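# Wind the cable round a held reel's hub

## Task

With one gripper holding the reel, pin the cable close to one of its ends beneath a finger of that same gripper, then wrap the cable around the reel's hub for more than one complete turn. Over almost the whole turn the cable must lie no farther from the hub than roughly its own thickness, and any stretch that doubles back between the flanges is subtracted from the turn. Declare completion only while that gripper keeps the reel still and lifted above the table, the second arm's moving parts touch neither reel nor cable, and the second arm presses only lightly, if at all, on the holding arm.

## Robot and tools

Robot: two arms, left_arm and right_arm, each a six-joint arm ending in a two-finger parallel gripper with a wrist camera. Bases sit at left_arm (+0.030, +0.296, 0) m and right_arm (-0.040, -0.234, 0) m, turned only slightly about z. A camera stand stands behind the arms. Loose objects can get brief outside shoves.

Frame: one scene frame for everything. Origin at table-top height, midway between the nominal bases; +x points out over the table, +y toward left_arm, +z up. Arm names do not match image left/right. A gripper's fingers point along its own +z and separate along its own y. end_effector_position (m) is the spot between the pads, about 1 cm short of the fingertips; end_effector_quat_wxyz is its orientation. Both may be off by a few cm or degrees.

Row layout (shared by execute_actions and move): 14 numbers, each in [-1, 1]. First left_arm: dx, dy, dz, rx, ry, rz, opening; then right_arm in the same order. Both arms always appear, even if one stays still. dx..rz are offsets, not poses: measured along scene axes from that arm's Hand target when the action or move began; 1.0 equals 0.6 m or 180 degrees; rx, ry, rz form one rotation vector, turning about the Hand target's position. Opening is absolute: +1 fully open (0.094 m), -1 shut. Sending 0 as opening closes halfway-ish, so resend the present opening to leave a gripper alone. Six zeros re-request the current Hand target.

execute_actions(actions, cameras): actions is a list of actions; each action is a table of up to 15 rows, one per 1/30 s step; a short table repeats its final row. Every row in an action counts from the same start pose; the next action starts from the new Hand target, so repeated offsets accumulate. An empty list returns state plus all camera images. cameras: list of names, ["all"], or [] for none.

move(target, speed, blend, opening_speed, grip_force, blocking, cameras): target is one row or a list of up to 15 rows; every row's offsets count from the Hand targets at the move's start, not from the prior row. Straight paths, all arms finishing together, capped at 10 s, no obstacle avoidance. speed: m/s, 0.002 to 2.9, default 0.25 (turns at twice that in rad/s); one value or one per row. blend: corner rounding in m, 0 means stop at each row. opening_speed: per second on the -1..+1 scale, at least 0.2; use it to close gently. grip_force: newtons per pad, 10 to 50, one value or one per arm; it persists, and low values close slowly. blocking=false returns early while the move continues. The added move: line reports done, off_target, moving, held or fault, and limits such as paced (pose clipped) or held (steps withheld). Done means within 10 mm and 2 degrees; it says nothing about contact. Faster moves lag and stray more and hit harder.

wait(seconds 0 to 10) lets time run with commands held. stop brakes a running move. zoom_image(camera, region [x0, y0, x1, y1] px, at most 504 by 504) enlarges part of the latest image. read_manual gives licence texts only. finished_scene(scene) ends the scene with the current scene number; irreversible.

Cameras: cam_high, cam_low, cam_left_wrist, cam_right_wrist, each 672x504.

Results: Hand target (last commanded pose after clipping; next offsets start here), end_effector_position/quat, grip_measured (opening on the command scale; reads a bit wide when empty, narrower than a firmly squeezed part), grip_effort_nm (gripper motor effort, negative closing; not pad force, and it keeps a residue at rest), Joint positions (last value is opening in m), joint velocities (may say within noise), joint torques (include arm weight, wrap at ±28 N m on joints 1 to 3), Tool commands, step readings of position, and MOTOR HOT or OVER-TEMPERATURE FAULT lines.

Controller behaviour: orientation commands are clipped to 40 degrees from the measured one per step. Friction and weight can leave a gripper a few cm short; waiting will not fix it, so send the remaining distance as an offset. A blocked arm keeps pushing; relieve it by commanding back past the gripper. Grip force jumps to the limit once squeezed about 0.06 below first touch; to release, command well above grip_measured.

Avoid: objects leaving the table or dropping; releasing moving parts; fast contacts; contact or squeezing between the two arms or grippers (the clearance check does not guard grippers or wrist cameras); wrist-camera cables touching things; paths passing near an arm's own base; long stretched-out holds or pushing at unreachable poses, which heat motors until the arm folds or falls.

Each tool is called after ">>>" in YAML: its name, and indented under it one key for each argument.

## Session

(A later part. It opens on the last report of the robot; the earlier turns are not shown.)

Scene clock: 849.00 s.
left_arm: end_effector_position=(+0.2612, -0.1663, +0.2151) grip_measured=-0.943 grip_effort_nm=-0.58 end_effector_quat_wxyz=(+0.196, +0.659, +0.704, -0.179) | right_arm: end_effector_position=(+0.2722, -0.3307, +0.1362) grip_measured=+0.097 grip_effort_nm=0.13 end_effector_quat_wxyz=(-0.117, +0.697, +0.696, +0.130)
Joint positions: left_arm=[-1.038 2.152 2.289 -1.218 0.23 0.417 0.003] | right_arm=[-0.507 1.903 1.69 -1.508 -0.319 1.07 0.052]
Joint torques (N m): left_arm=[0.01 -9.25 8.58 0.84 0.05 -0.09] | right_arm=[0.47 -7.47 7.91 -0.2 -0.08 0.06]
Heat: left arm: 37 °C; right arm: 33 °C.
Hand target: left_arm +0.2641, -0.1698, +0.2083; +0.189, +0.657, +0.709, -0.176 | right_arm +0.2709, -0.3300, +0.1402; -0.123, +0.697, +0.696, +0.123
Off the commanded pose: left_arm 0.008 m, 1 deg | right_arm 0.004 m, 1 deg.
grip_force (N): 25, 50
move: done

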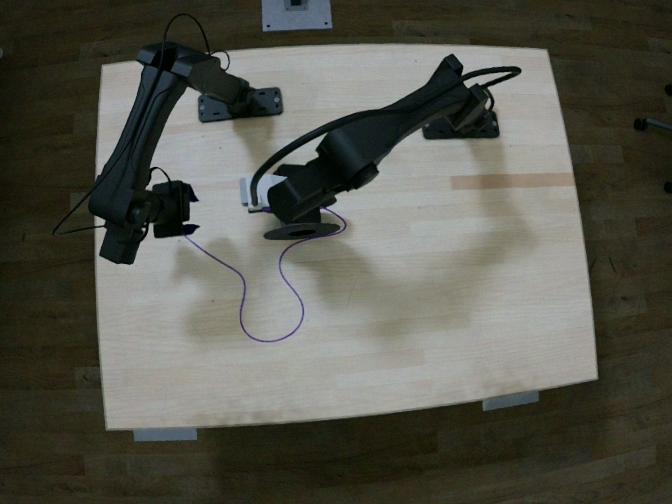

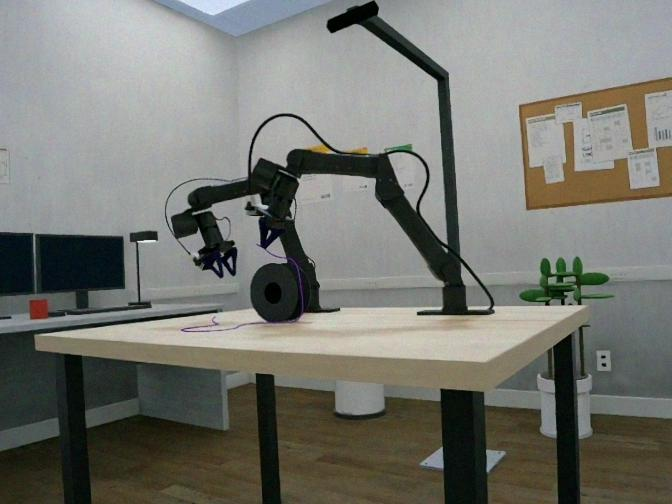

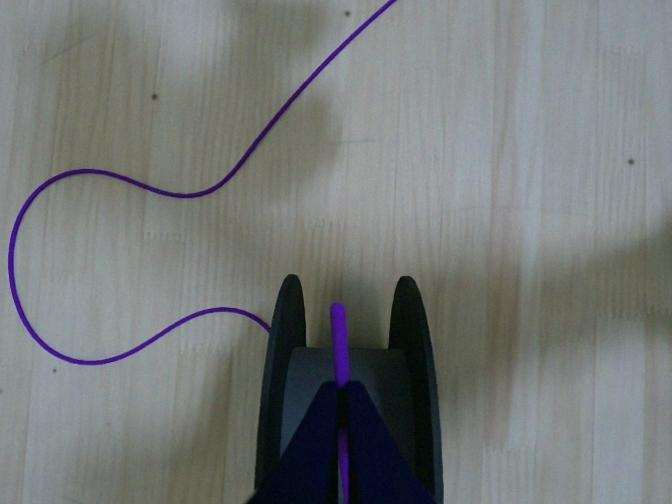

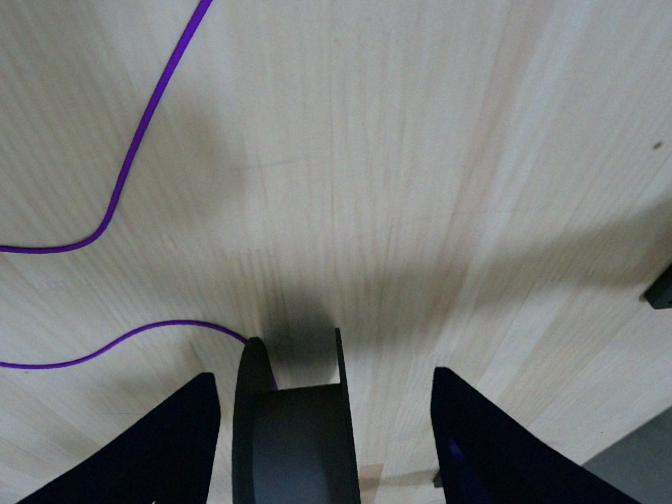

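>>> move:
  target: [0,-0.003,-0.1255,0,0,0,-1, 0,0,0,0,0,0,0.1]
  speed: 0.12
  cameras: ["cam_right_wrist", "cam_low", "cam_left_wrist"]

>>> zoom_image:
  camera: "cam_low"
  region: [210, 220, 340, 340]

Scene clock: 923.97 s.
left_arm: end_effector_position=(+0.2653, -0.1718, +0.1198) grip_measured=-0.943 grip_effort_nm=-0.57 end_effector_quat_wxyz=(+0.174, +0.660, +0.711, -0.171) | right_arm: end_effector_position=(+0.2722, -0.3308, +0.1362) grip_measured=+0.097 grip_effort_nm=0.13 end_effector_quat_wxyz=(-0.117, +0.697, +0.696, +0.130)
Joint positions: left_arm=[-1.038 2.151 1.923 -0.902 0.226 0.416 0.003] | right_arm=[-0.507 1.903 1.69 -1.508 -0.319 1.07 0.052]
Joint torques (N m): left_arm=[-0.18 -15.19 4.89 1 0.08 -0.08] | right_arm=[0.44 -7.42 7.87 -0.2 -0.08 0.06]
Heat: left arm: 37 °C; right arm: 36 °C.
Hand target: left_arm +0.2641, -0.1715, +0.1330; +0.189, +0.657, +0.709, -0.176 | right_arm +0.2709, -0.3300, +0.1403; -0.123, +0.697, +0.696, +0.123
Off the commanded pose: left_arm 0.013 m, 2 deg | right_arm 0.004 m, 1 deg.
grip_force (N): 25, 50
move: off_target (left_arm)
Images, in order (width x height): cam_low 672x504, cam_left_wrist 672x504, cam_right_wrist 672x504.

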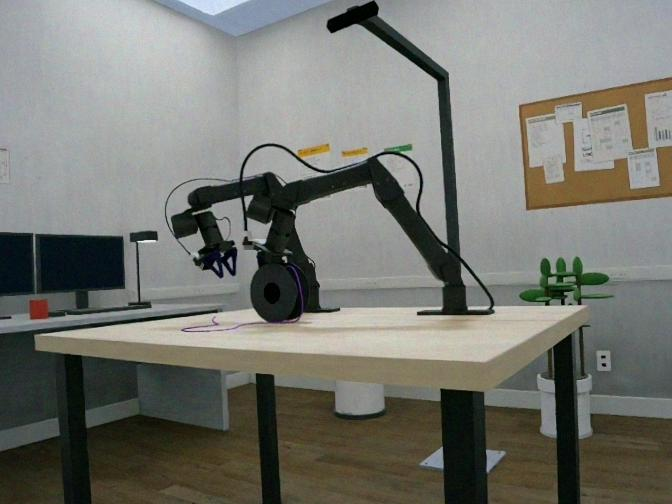

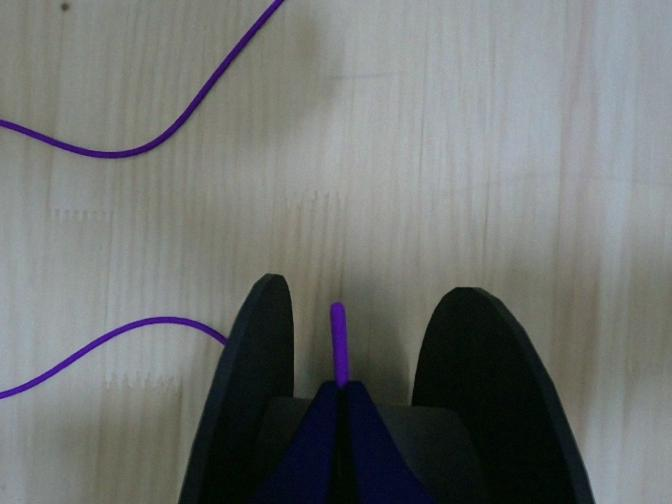

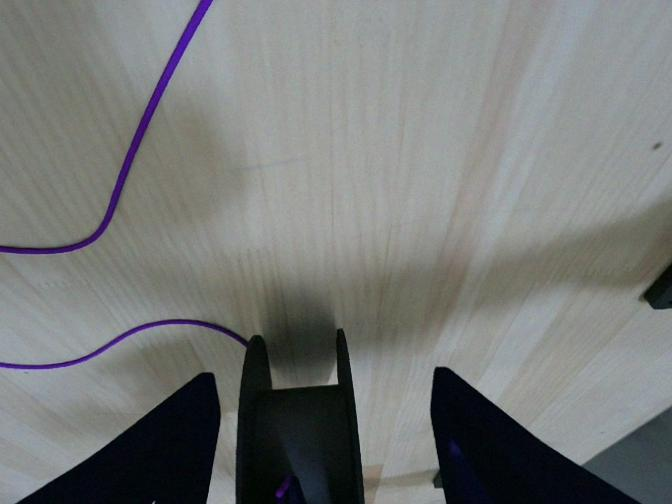

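Scaled by 3.877.

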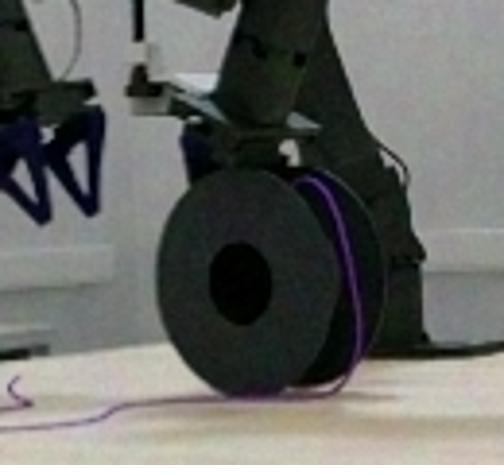

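>>> move:
  target: [0,0,0,0,0,0,-0.75, 0,0,0,0,0,0,0.1]
  speed: 0.1
  opening_speed: 0.5
  cameras: ["cam_right_wrist", "cam_low", "cam_left_wrist"]

>>> zoom_image:
  camera: "cam_low"
  region: [210, 220, 340, 340]

Scene clock: 937.00 s.
left_arm: end_effector_position=(+0.2654, -0.1720, +0.1198) grip_measured=-0.768 grip_effort_nm=0.96 end_effector_quat_wxyz=(+0.174, +0.660, +0.711, -0.171) | right_arm: end_effector_position=(+0.2722, -0.3308, +0.1362) grip_measured=+0.097 grip_effort_nm=0.13 end_effector_quat_wxyz=(-0.117, +0.697, +0.696, +0.130)
Joint positions: left_arm=[-1.038 2.151 1.923 -0.9 0.226 0.416 0.011] | right_arm=[-0.507 1.903 1.69 -1.508 -0.319 1.07 0.052]
Joint torques (N m): left_arm=[-0.2 -15.19 4.88 1.01 0.07 -0.09] | right_arm=[0.49 -7.42 7.91 -0.2 -0.06 0.07]
Heat: left arm: 37 °C; right arm: 36 °C.
Hand target: left_arm +0.2641, -0.1715, +0.1328; +0.189, +0.657, +0.709, -0.176 | right_arm +0.2709, -0.3300, +0.1403; -0.123, +0.697, +0.696, +0.123
Off the commanded pose: left_arm 0.013 m, 2 deg | right_arm 0.004 m, 1 deg.
grip_force (N): 25, 50
move: off_target (left_arm)
Images, in order (width x height): cam_low 672x504, cam_left_wrist 672x504, cam_right_wrist 672x504.

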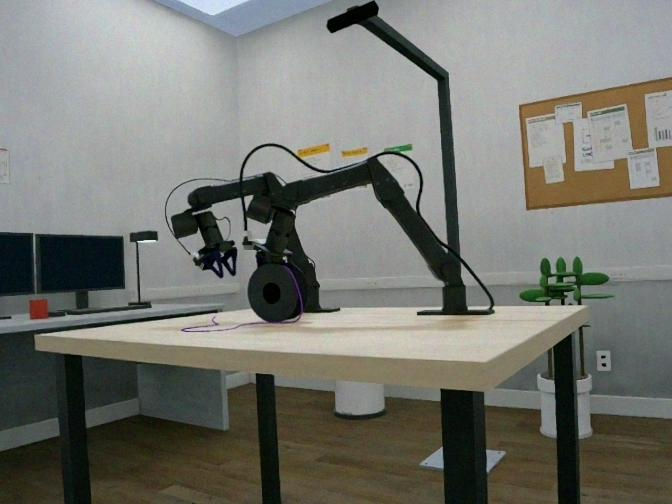

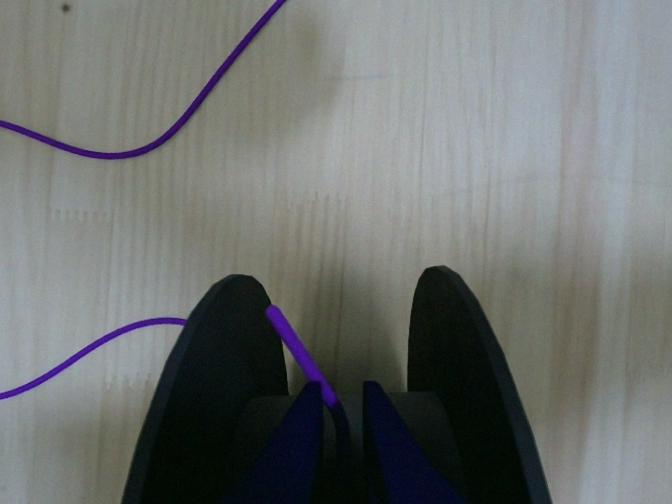

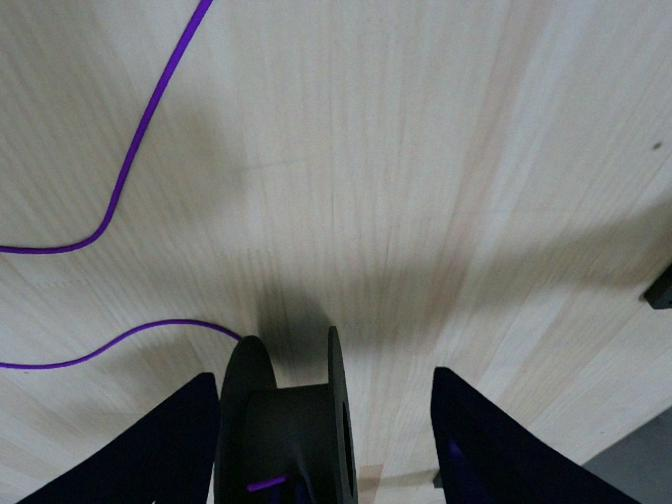

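Scaled by 3.877.

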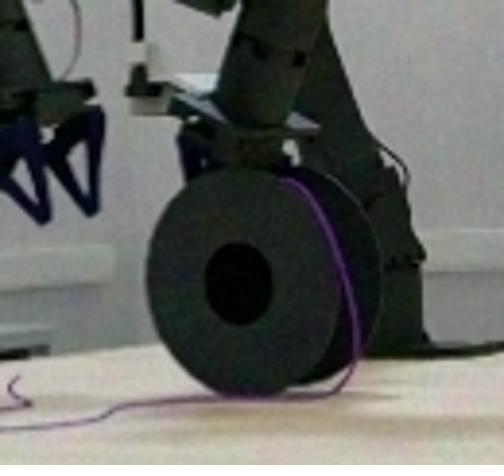

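>>> move:
  target:
    - [-0.003,0.02,0.05,0,0,0,-0.85, 0,0,0,0,0,0,0.1]
    - [-0.005,0.08,0.16,0,0,0,-0.85, 0,0,0,0,0,0,0.1]
  speed: 0.08
  blend: [0.01, 0]
  cameras: ["cam_right_wrist", "cam_low", "cam_left_wrist"]

>>> zoom_image:
  camera: "cam_low"
  region: [210, 220, 340, 340]

Scene clock: 950.53 s.
left_arm: end_effector_position=(+0.2633, -0.1255, +0.1991) grip_measured=-0.848 grip_effort_nm=-0.10 end_effector_quat_wxyz=(+0.163, +0.656, +0.719, -0.161) | right_arm: end_effector_position=(+0.2722, -0.3308, +0.1362) grip_measured=+0.097 grip_effort_nm=0.13 end_effector_quat_wxyz=(-0.117, +0.697, +0.696, +0.130)
Joint positions: left_arm=[-0.99 2.049 2.099 -1.216 0.232 0.451 0.007] | right_arm=[-0.507 1.903 1.69 -1.508 -0.319 1.07 0.052]
Joint torques (N m): left_arm=[0.42 -14.71 8.39 0.68 0.26 0.06] | right_arm=[0.53 -7.47 7.86 -0.19 -0.05 0.07]
Heat: left arm: 37 °C; right arm: 36 °C.
Hand target: left_arm +0.2610, -0.1236, +0.2289; +0.189, +0.657, +0.709, -0.176 | right_arm +0.2709, -0.3300, +0.1403; -0.123, +0.697, +0.696, +0.123
Off the commanded pose: left_arm 0.030 m, 4 deg | right_arm 0.004 m, 1 deg.
grip_force (N): 25, 50
move: off_target (left_arm)
Images, in order (width x height): cam_low 672x504, cam_left_wrist 672x504, cam_right_wrist 672x504.

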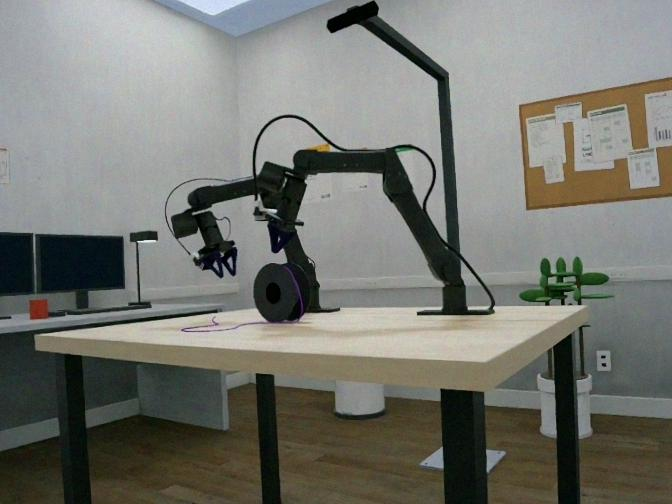

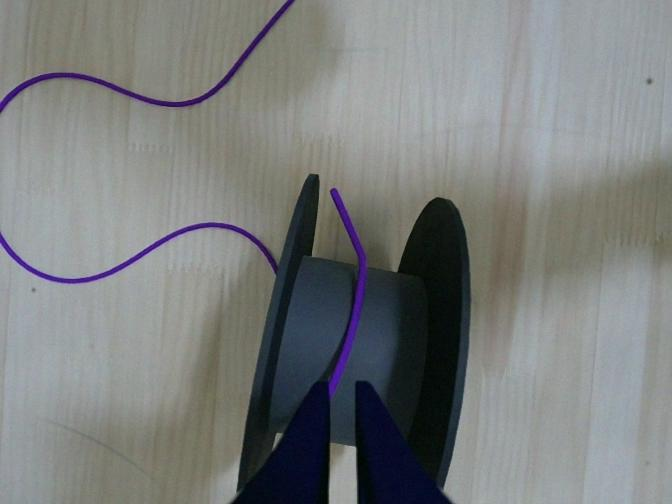

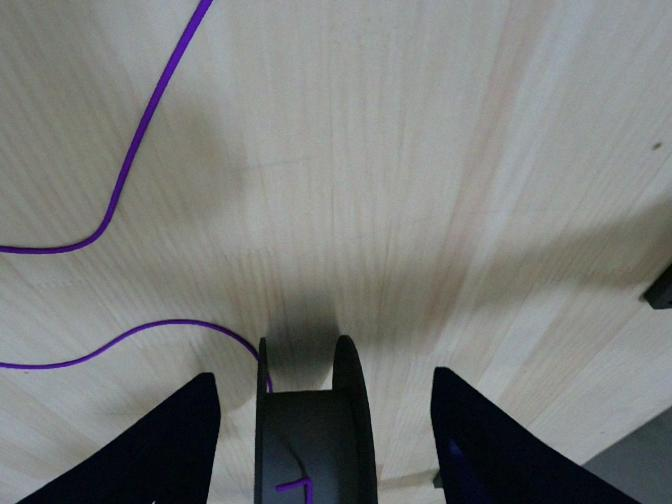

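Scaled by 3.877.

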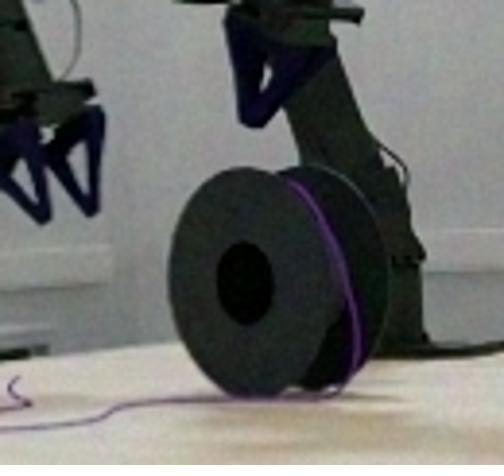

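>>> move:
  target: [0.0,0.25,0.03,0,0,0,-0.85, 0,0,0,0,0,0,0.1]
  speed: 0.15
  cameras: ["cam_right_wrist", "cam_high", "cam_left_wrist"]

>>> zoom_image:
  camera: "cam_right_wrist"
  region: [200, 300, 440, 504]

Scene clock: 1004.33 s.
left_arm: end_effector_position=(+0.2704, +0.0232, +0.2417) grip_measured=-0.848 grip_effort_nm=-0.10 end_effector_quat_wxyz=(+0.188, +0.654, +0.714, -0.165) | right_arm: end_effector_position=(+0.2722, -0.3308, +0.1362) grip_measured=+0.097 grip_effort_nm=0.14 end_effector_quat_wxyz=(-0.117, +0.697, +0.696, +0.130)
Joint positions: left_arm=[-0.689 1.618 1.711 -1.29 0.349 0.735 0.007] | right_arm=[-0.507 1.903 1.69 -1.508 -0.319 1.07 0.052]
Joint torques (N m): left_arm=[0.13 -9.16 4.77 0.65 0.37 0.12] | right_arm=[0.53 -7.43 7.9 -0.21 -0.06 0.07]
Heat: left arm: 44 °C; right arm: 37 °C.
Hand target: left_arm +0.2610, +0.0265, +0.2469; +0.189, +0.657, +0.709, -0.176 | right_arm +0.2709, -0.3300, +0.1403; -0.123, +0.697, +0.696, +0.123
Off the commanded pose: left_arm 0.011 m, 1 deg | right_arm 0.004 m, 1 deg.
grip_force (N): 25, 50
move: off_target (left_arm)
Images, in order (width x height): cam_high 672x504, cam_left_wrist 672x504, cam_right_wrist 672x504.

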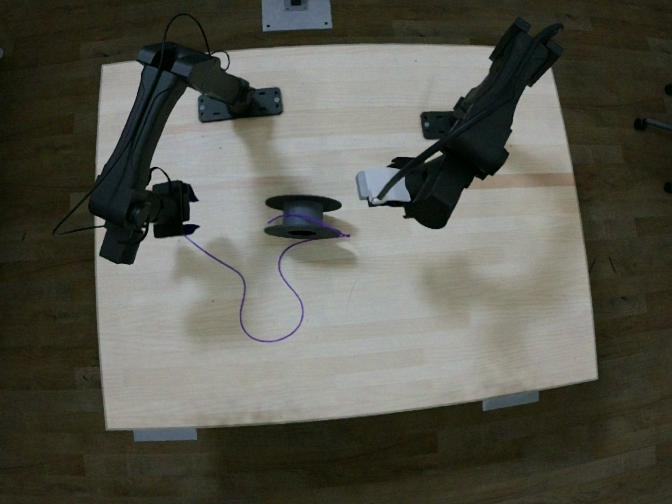

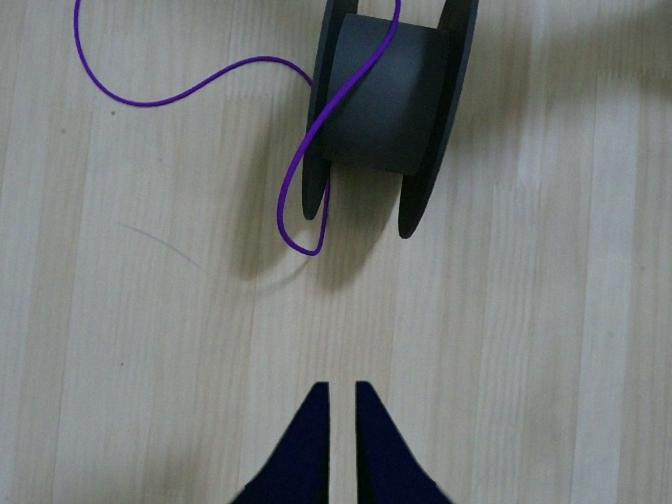

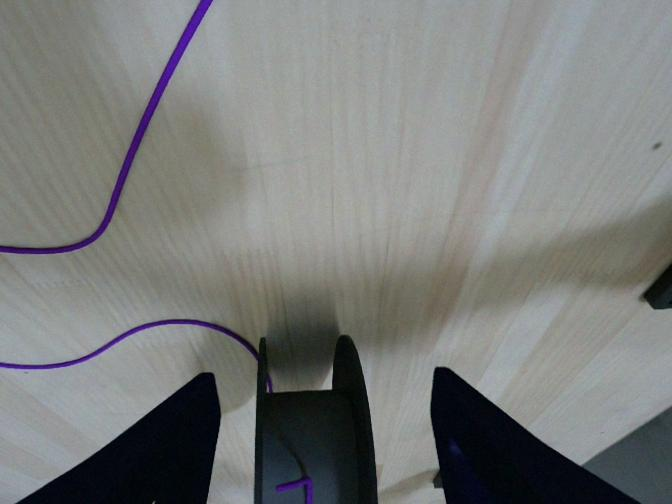

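Scaled by 2.100.

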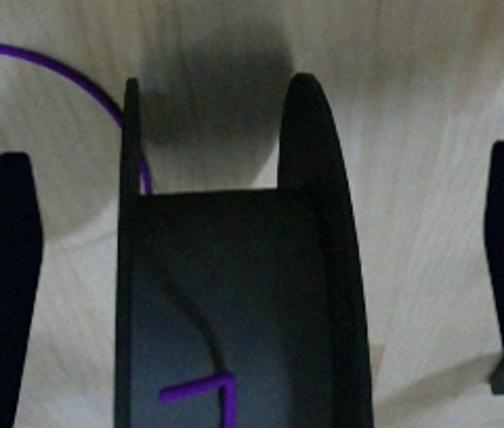

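>>> zoom_image:
  camera: "cam_high"
  region: [240, 180, 370, 260]

>>> wait:
  seconds: 0.5
  cameras: ["cam_low"]

>>> zoom_image:
  camera: "cam_low"
  region: [220, 240, 340, 340]

Scaled by 3.877.

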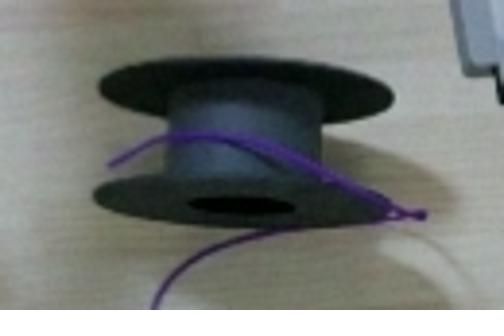

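Scene clock: 1027.93 s.
left_arm: end_effector_position=(+0.2703, +0.0231, +0.2417) grip_measured=-0.848 grip_effort_nm=-0.10 end_effector_quat_wxyz=(+0.188, +0.654, +0.714, -0.166) | right_arm: end_effector_position=(+0.2722, -0.3308, +0.1362) grip_measured=+0.097 grip_effort_nm=0.13 end_effector_quat_wxyz=(-0.117, +0.697, +0.696, +0.130)
Joint positions: left_arm=[-0.689 1.618 1.711 -1.29 0.349 0.736 0.007] | right_arm=[-0.507 1.903 1.69 -1.508 -0.319 1.07 0.052]
Joint torques (N m): left_arm=[0.13 -9.21 4.75 0.66 0.36 0.06] | right_arm=[0.46 -7.45 7.84 -0.19 -0.07 0.07]
Heat: left arm: 39 °C; right arm: 37 °C.
Hand target: left_arm +0.2610, +0.0265, +0.2469; +0.189, +0.657, +0.709, -0.176 | right_arm +0.2709, -0.3300, +0.1403; -0.123, +0.697, +0.696, +0.123
Tool commands: left_gripper/opening=-0.85 right_gripper/opening=+0.1
Off the commanded pose: left_arm 0.011 m, 1 deg | right_arm 0.004 m, 1 deg.
grip_force (N): 25, 50
wait: 0.50 s; at rest from the start
Images, in order (width x height): cam_low 672x504.

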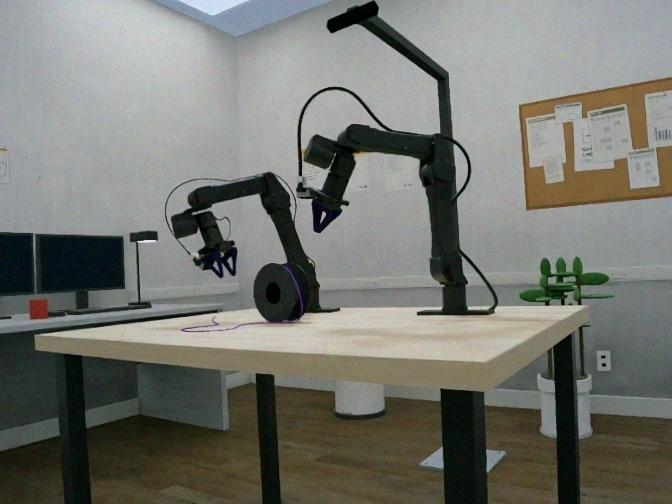

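Scaled by 4.200.

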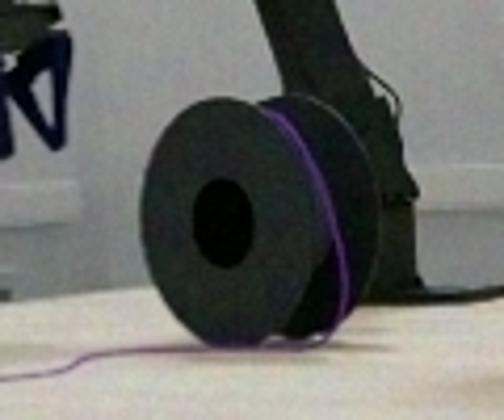

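>>> move:
  target: [0.0017,-0.241,-0.045,0,0,-0.075,-0.745, 0,0,0,0,0,0,0.1]
  speed: 0.15
  cameras: ["cam_left_wrist", "cam_high"]

Scene clock: 1077.27 s.
left_arm: end_effector_position=(+0.2635, -0.1138, +0.2218) grip_measured=-0.747 grip_effort_nm=0.10 end_effector_quat_wxyz=(+0.173, +0.733, +0.631, -0.189) | right_arm: end_effector_position=(+0.2722, -0.3308, +0.1362) grip_measured=+0.097 grip_effort_nm=0.13 end_effector_quat_wxyz=(-0.117, +0.697, +0.696, +0.130)
Joint positions: left_arm=[-0.932 2.046 2.171 -1.305 0.35 0.727 0.012] | right_arm=[-0.507 1.903 1.69 -1.508 -0.319 1.07 0.052]
Joint torques (N m): left_arm=[-0.13 -8.83 8.29 0.7 0.32 0.03] | right_arm=[0.46 -7.5 7.86 -0.2 -0.06 0.07]
Heat: left arm: 36 °C; right arm: 37 °C.
Hand target: left_arm +0.2620, -0.1181, +0.2199; +0.167, +0.736, +0.626, -0.197 | right_arm +0.2709, -0.3300, +0.1403; -0.123, +0.697, +0.696, +0.123
Off the commanded pose: left_arm 0.005 m, 1 deg | right_arm 0.004 m, 1 deg.
grip_force (N): 25, 50
move: done
Images, in order (width x height): cam_high 672x504, cam_left_wrist 672x504.

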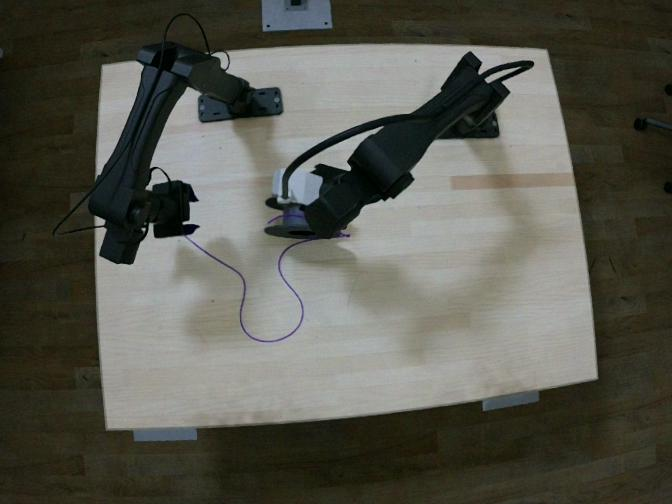

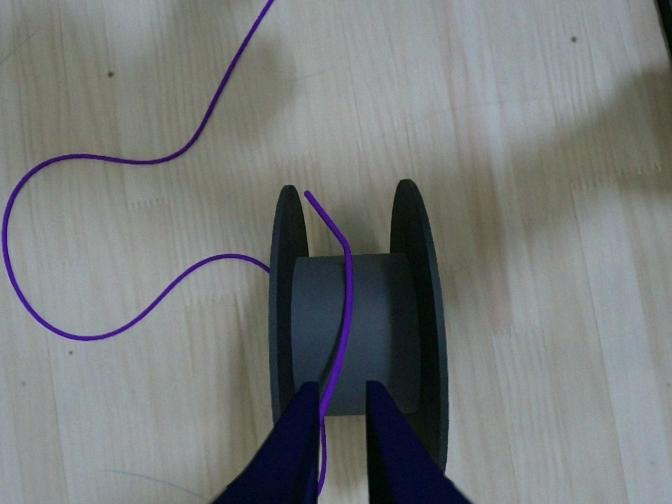

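>>> move:
  target: [-0.0085,-0.005,-0.09,0,0,0,-0.745, 0,0,0,0,0,0,0.1]
  speed: 0.1
  cameras: ["cam_left_wrist"]

Scene clock: 1099.10 s.
left_arm: end_effector_position=(+0.2626, -0.1180, +0.1486) grip_measured=-0.747 grip_effort_nm=0.10 end_effector_quat_wxyz=(+0.146, +0.735, +0.635, -0.187) | right_arm: end_effector_position=(+0.2722, -0.3308, +0.1362) grip_measured=+0.097 grip_effort_nm=0.13 end_effector_quat_wxyz=(-0.117, +0.697, +0.696, +0.130)
Joint positions: left_arm=[-0.939 2.046 1.891 -1.081 0.35 0.727 0.012] | right_arm=[-0.507 1.903 1.69 -1.508 -0.319 1.07 0.052]
Joint torques (N m): left_arm=[-0.79 -14.67 5.16 0.91 0.28 -0.07] | right_arm=[0.54 -7.45 7.94 -0.21 -0.05 0.06]
Heat: left arm: 36 °C; right arm: 37 °C.
Hand target: left_arm +0.2570, -0.1212, +0.1660; +0.167, +0.735, +0.626, -0.197 | right_arm +0.2709, -0.3300, +0.1403; -0.123, +0.697, +0.696, +0.123
Off the commanded pose: left_arm 0.018 m, 3 deg | right_arm 0.004 m, 1 deg.
grip_force (N): 25, 50
move: off_target (left_arm)
Images, in order (width x height): cam_left_wrist 672x504.

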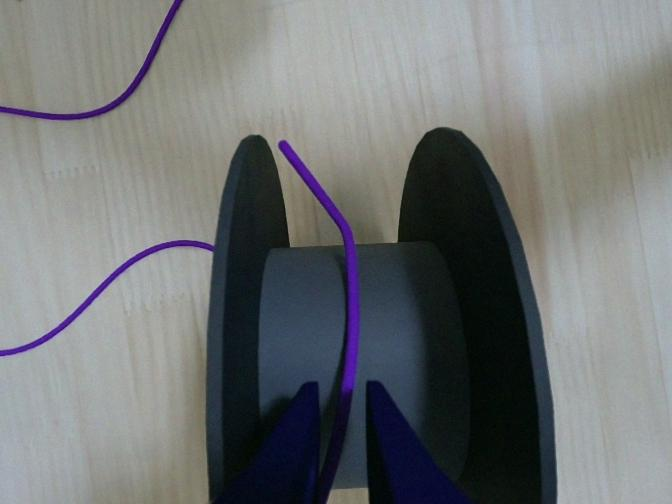

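>>> move:
  target: [-0.0105,-0.002,-0.012,0,0,0,-0.745, 0,0,0,0,0,0,0.1]
  speed: 0.06
  cameras: ["cam_left_wrist"]

Scene clock: 1107.50 s.
left_arm: end_effector_position=(+0.2546, -0.1204, +0.1384) grip_measured=-0.747 grip_effort_nm=0.10 end_effector_quat_wxyz=(+0.142, +0.736, +0.634, -0.189) | right_arm: end_effector_position=(+0.2722, -0.3308, +0.1362) grip_measured=+0.097 grip_effort_nm=0.13 end_effector_quat_wxyz=(-0.117, +0.697, +0.696, +0.130)
Joint positions: left_arm=[-0.956 2.037 1.839 -1.04 0.35 0.713 0.012] | right_arm=[-0.507 1.903 1.69 -1.508 -0.319 1.07 0.052]
Joint torques (N m): left_arm=[-0.59 -15.32 5.08 0.88 0.23 -0.07] | right_arm=[0.49 -7.46 7.87 -0.2 -0.07 0.06]
Heat: left arm: 36 °C; right arm: 37 °C.
Hand target: left_arm +0.2506, -0.1224, +0.1588; +0.167, +0.735, +0.626, -0.197 | right_arm +0.2709, -0.3300, +0.1403; -0.123, +0.697, +0.696, +0.123
Off the commanded pose: left_arm 0.021 m, 3 deg | right_arm 0.004 m, 1 deg.
grip_force (N): 25, 50
move: off_target (left_arm)
Images, in order (width x height): cam_left_wrist 672x504.

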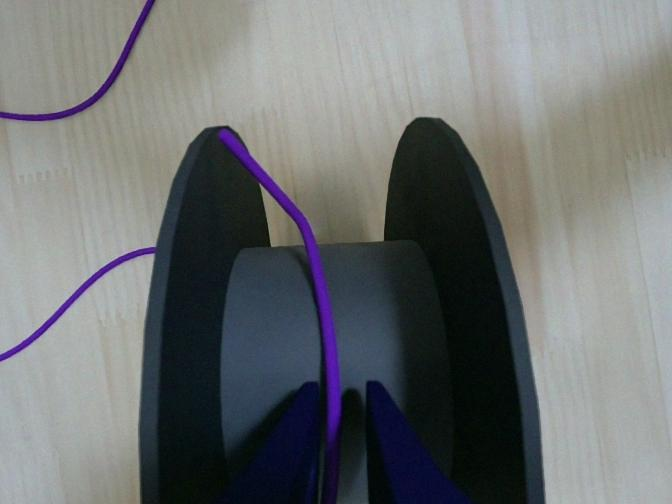

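>>> move:
  target: [0,0,0,0,0,0,-1, 0,0,0,0,0,0,0.1]
  speed: 0.06
  opening_speed: 0.5
  cameras: ["cam_left_wrist"]

Scene clock: 1112.40 s.
left_arm: end_effector_position=(+0.2546, -0.1205, +0.1384) grip_measured=-0.928 grip_effort_nm=-0.52 end_effector_quat_wxyz=(+0.142, +0.736, +0.634, -0.189) | right_arm: end_effector_position=(+0.2722, -0.3308, +0.1362) grip_measured=+0.097 grip_effort_nm=0.13 end_effector_quat_wxyz=(-0.117, +0.697, +0.696, +0.130)
Joint positions: left_arm=[-0.956 2.037 1.839 -1.039 0.35 0.713 0.003] | right_arm=[-0.507 1.903 1.69 -1.508 -0.319 1.07 0.052]
Joint torques (N m): left_arm=[-0.58 -15.31 5.09 0.88 0.23 -0.08] | right_arm=[0.51 -7.45 7.95 -0.2 -0.08 0.06]
Heat: left arm: 36 °C; right arm: 37 °C.
Hand target: left_arm +0.2506, -0.1224, +0.1588; +0.167, +0.736, +0.626, -0.197 | right_arm +0.2709, -0.3300, +0.1403; -0.123, +0.697, +0.696, +0.123
Off the commanded pose: left_arm 0.021 m, 3 deg | right_arm 0.004 m, 1 deg.
grip_force (N): 25, 50
move: off_target (left_arm)
Images, in order (width x height): cam_left_wrist 672x504.

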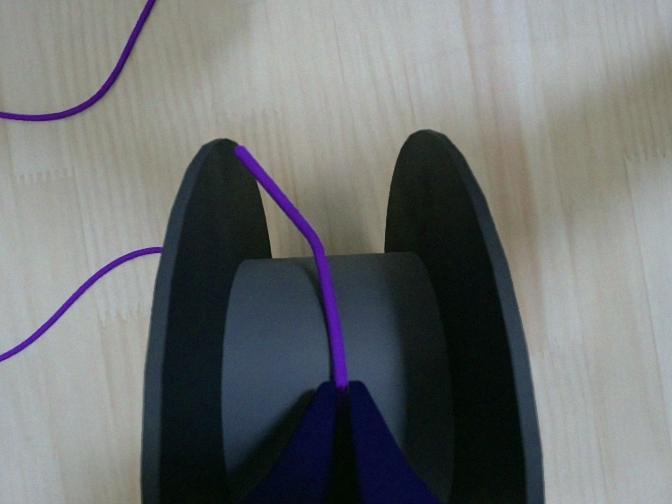

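>>> move:
  target:
    - [0.002,0.1,0.15,0,0,0,-1, 0,0,0,0,0,0,0.1]
    - [0.004,0.2,0.13,0,0,0,-1, 0,0,0,0,0,0,0.1]
  speed: 0.12
  blend: [0.02, 0]
  cameras: ["cam_left_wrist", "cam_low", "cam_high", "cam_right_wrist"]

>>> zoom_image:
  camera: "cam_low"
  region: [210, 190, 340, 340]

Scene clock: 1121.43 s.
left_arm: end_effector_position=(+0.2619, -0.0054, +0.2254) grip_measured=-0.929 grip_effort_nm=-0.57 end_effector_quat_wxyz=(+0.156, +0.733, +0.635, -0.186) | right_arm: end_effector_position=(+0.2722, -0.3308, +0.1362) grip_measured=+0.097 grip_effort_nm=0.13 end_effector_quat_wxyz=(-0.117, +0.697, +0.696, +0.130)
Joint positions: left_arm=[-0.736 1.751 1.808 -1.348 0.408 0.929 0.003] | right_arm=[-0.507 1.903 1.69 -1.508 -0.319 1.07 0.052]
Joint torques (N m): left_arm=[0.13 -11.38 4.74 0.58 0.42 0] | right_arm=[0.5 -7.43 7.88 -0.2 -0.06 0.07]
Heat: left arm: 39 °C; right arm: 37 °C.
Hand target: left_arm +0.2530, -0.0023, +0.2368; +0.167, +0.736, +0.626, -0.197 | right_arm +0.2709, -0.3300, +0.1403; -0.123, +0.697, +0.696, +0.123
Off the commanded pose: left_arm 0.015 m, 2 deg | right_arm 0.004 m, 1 deg.
grip_force (N): 25, 50
move: off_target (left_arm)

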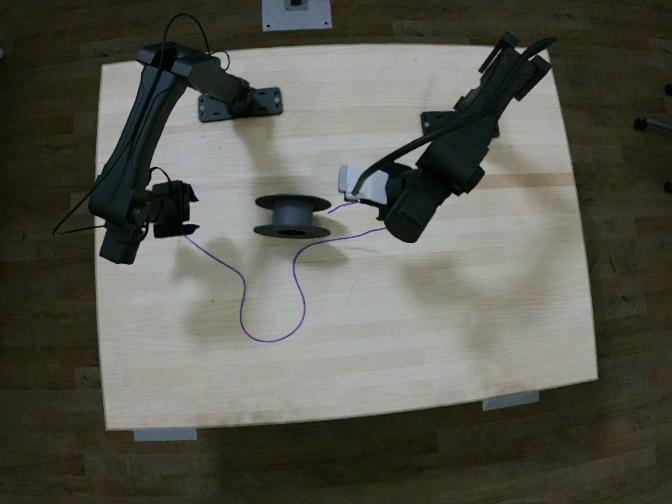

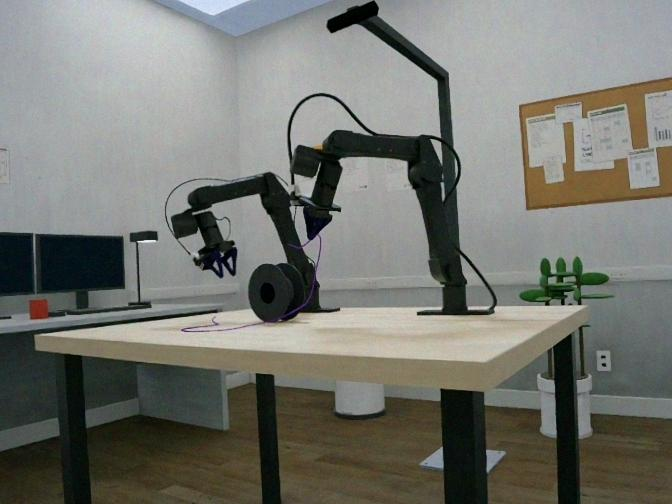

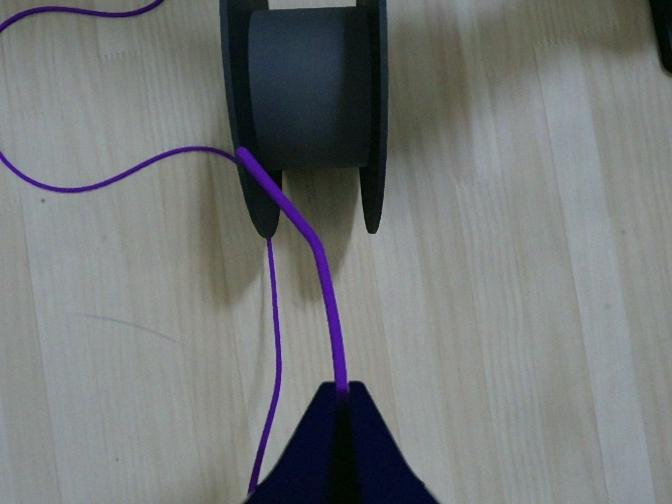

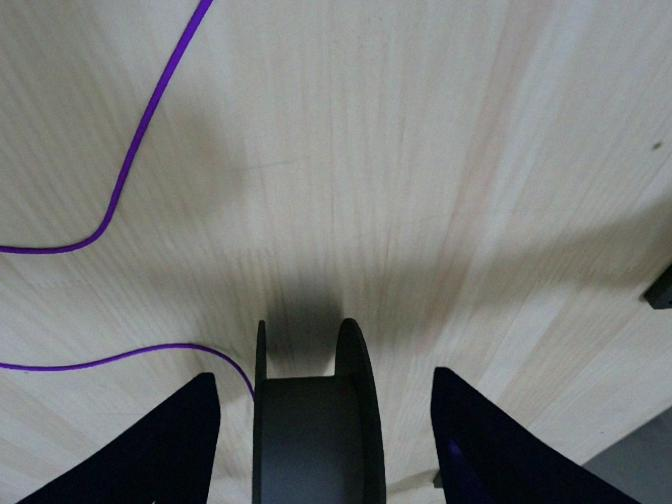

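Scaled by 3.360.

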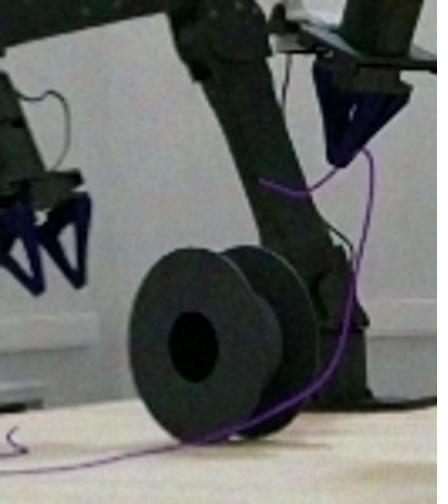

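>>> move:
  target: [0,0,0,0,0,0,-1, -0.0355,0.1425,0.023,-0.108,-0.0286,-0.0523,0.0]
  speed: 0.12
  cameras: ["cam_right_wrist", "cam_high", "cam_low"]

Scene clock: 1147.63 s.
left_arm: end_effector_position=(+0.2619, -0.0055, +0.2254) grip_measured=-0.929 grip_effort_nm=-0.57 end_effector_quat_wxyz=(+0.156, +0.734, +0.635, -0.186) | right_arm: end_effector_position=(+0.2568, -0.2436, +0.1555) grip_measured=+0.003 grip_effort_nm=-0.15 end_effector_quat_wxyz=(+0.037, +0.754, +0.654, +0.053)
Joint positions: left_arm=[-0.736 1.751 1.808 -1.348 0.409 0.929 0.003] | right_arm=[-0.078 1.547 1.392 -1.287 -0.02 1.665 0.047]
Joint torques (N m): left_arm=[0.13 -11.37 4.74 0.58 0.41 0.06] | right_arm=[0.49 -6.78 4.62 0.64 0.13 0.11]
Heat: left arm: 40 °C; right arm: 37 °C.
Hand target: left_arm +0.2530, -0.0023, +0.2368; +0.167, +0.736, +0.626, -0.197 | right_arm +0.2496, -0.2444, +0.1541; +0.038, +0.756, +0.652, +0.044
Off the commanded pose: left_arm 0.015 m, 2 deg | right_arm 0.007 m, 1 deg.
grip_force (N): 25, 50
move: off_target (left_arm)
Images, in order (width x height): cam_high 672x504, cam_low 672x504, cam_right_wrist 672x504.

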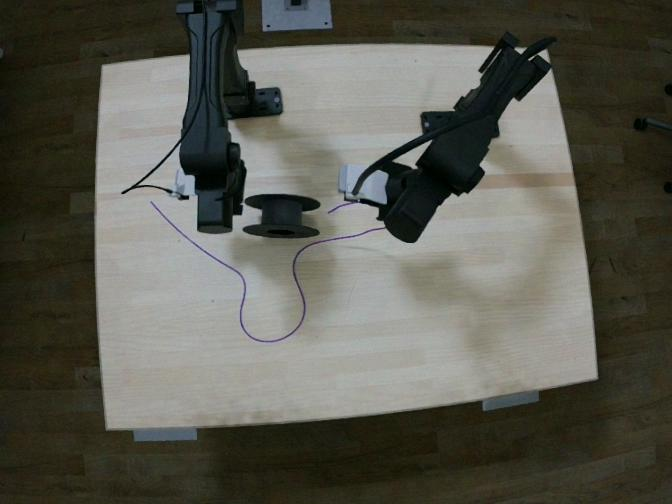

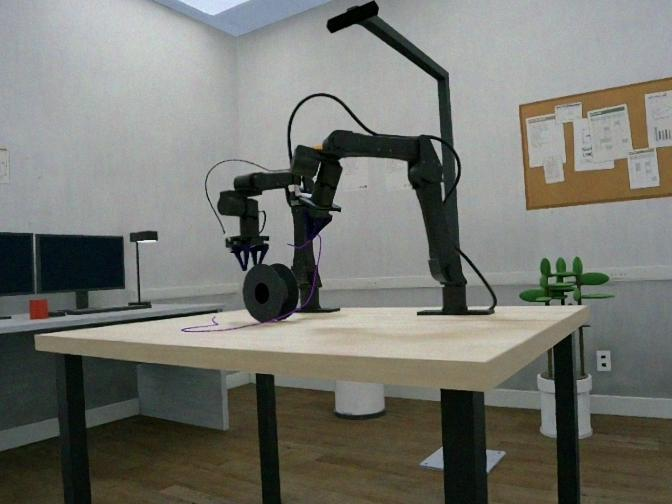

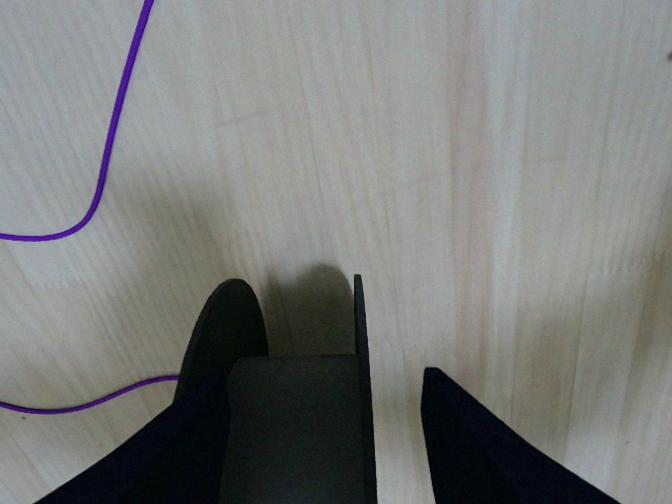

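>>> zoom_image:
  camera: "cam_low"
  region: [200, 210, 340, 340]

>>> move:
  target: [0,0,0,0,0,0,-1, 0.008,0.142,0.0,0,0,0.026,0.0]
  speed: 0.1
  cameras: ["cam_right_wrist", "cam_low"]

>>> zoom_image:
  camera: "cam_low"
  region: [200, 210, 340, 340]

Scaled by 3.600.

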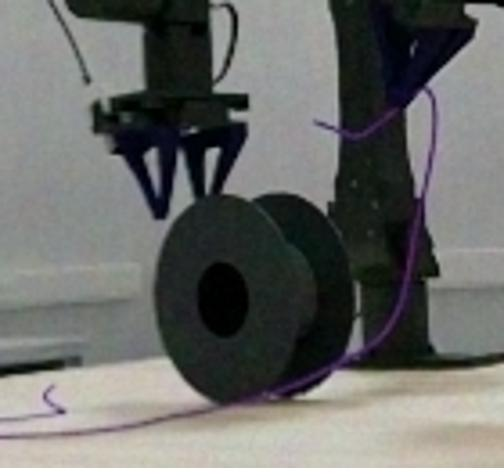

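Scene clock: 1190.63 s.
left_arm: end_effector_position=(+0.2619, -0.0055, +0.2254) grip_measured=-0.929 grip_effort_nm=-0.57 end_effector_quat_wxyz=(+0.156, +0.734, +0.635, -0.186) | right_arm: end_effector_position=(+0.2491, -0.1589, +0.1478) grip_measured=+0.003 grip_effort_nm=-0.15 end_effector_quat_wxyz=(+0.027, +0.726, +0.685, +0.044)
Joint positions: left_arm=[-0.736 1.751 1.808 -1.348 0.409 0.929 0.003] | right_arm=[0.224 1.575 1.392 -1.284 0.005 1.882 0.047]
Joint torques (N m): left_arm=[0.13 -11.37 4.74 0.58 0.41 0.06] | right_arm=[0.36 -5.03 8.77 0.55 0.14 0.11]
Heat: left arm: 40 °C; right arm: 35 °C.
Hand target: left_arm +0.2530, -0.0023, +0.2368; +0.167, +0.736, +0.626, -0.197 | right_arm +0.2544, -0.1592, +0.1540; +0.036, +0.728, +0.683, +0.046
Off the commanded pose: left_arm 0.015 m, 2 deg | right_arm 0.008 m, 1 deg.
grip_force (N): 25, 50
move: off_target (left_arm)
Images, in order (width x height): cam_low 672x504, cam_right_wrist 672x504.

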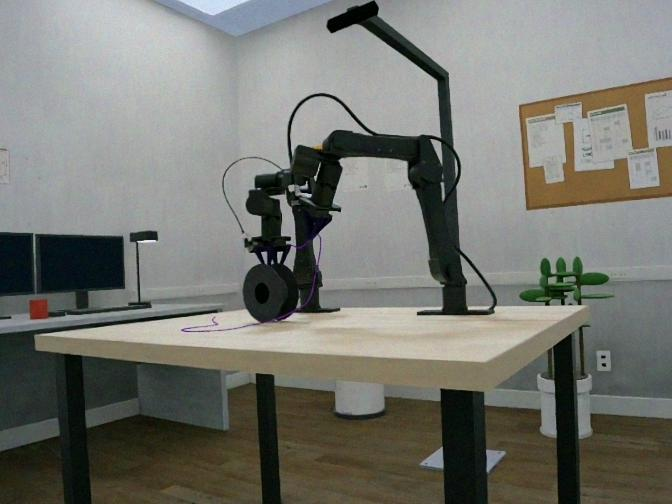

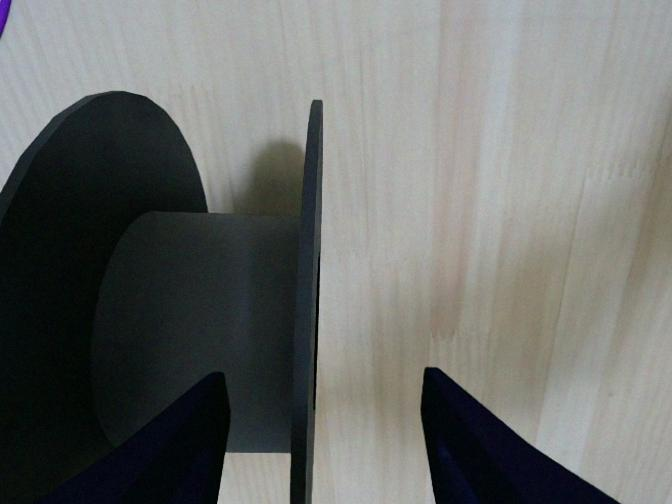

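Scaled by 3.600.

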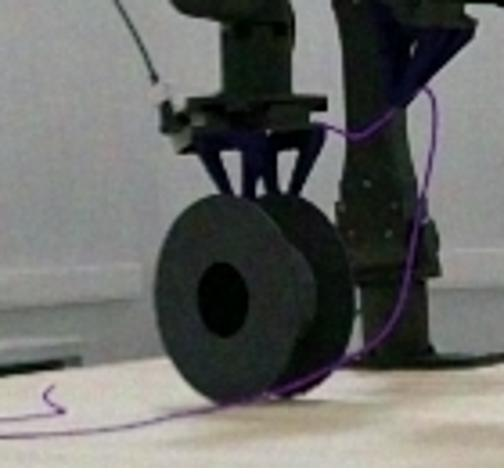

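>>> move:
  target: [0,0,0,0,0,0,-1, 0.027,0.0433,0.0,0,0,0,0.0]
  speed: 0.06
  cameras: ["cam_right_wrist"]

Scene clock: 1234.37 s.
left_arm: end_effector_position=(+0.2619, -0.0055, +0.2254) grip_measured=-0.929 grip_effort_nm=-0.57 end_effector_quat_wxyz=(+0.156, +0.734, +0.635, -0.186) | right_arm: end_effector_position=(+0.2683, -0.1331, +0.1502) grip_measured=+0.003 grip_effort_nm=-0.14 end_effector_quat_wxyz=(+0.031, +0.727, +0.685, +0.050)
Joint positions: left_arm=[-0.736 1.751 1.808 -1.348 0.409 0.929 0.003] | right_arm=[0.291 1.661 1.49 -1.283 0.013 1.95 0.047]
Joint torques (N m): left_arm=[0.13 -11.38 4.74 0.58 0.42 0.06] | right_arm=[0.54 -5.52 8.39 0.49 0.13 0.13]
Heat: left arm: 40 °C; right arm: 39 °C.
Hand target: left_arm +0.2530, -0.0023, +0.2368; +0.167, +0.736, +0.626, -0.197 | right_arm +0.2706, -0.1332, +0.1541; +0.036, +0.728, +0.683, +0.046
Off the commanded pose: left_arm 0.015 m, 2 deg | right_arm 0.004 m, 1 deg.
grip_force (N): 25, 50
move: off_target (left_arm)
Images, in order (width x height): cam_right_wrist 672x504.

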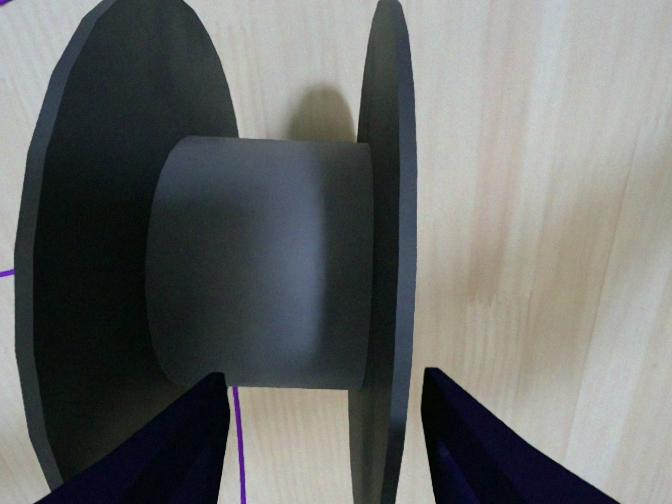

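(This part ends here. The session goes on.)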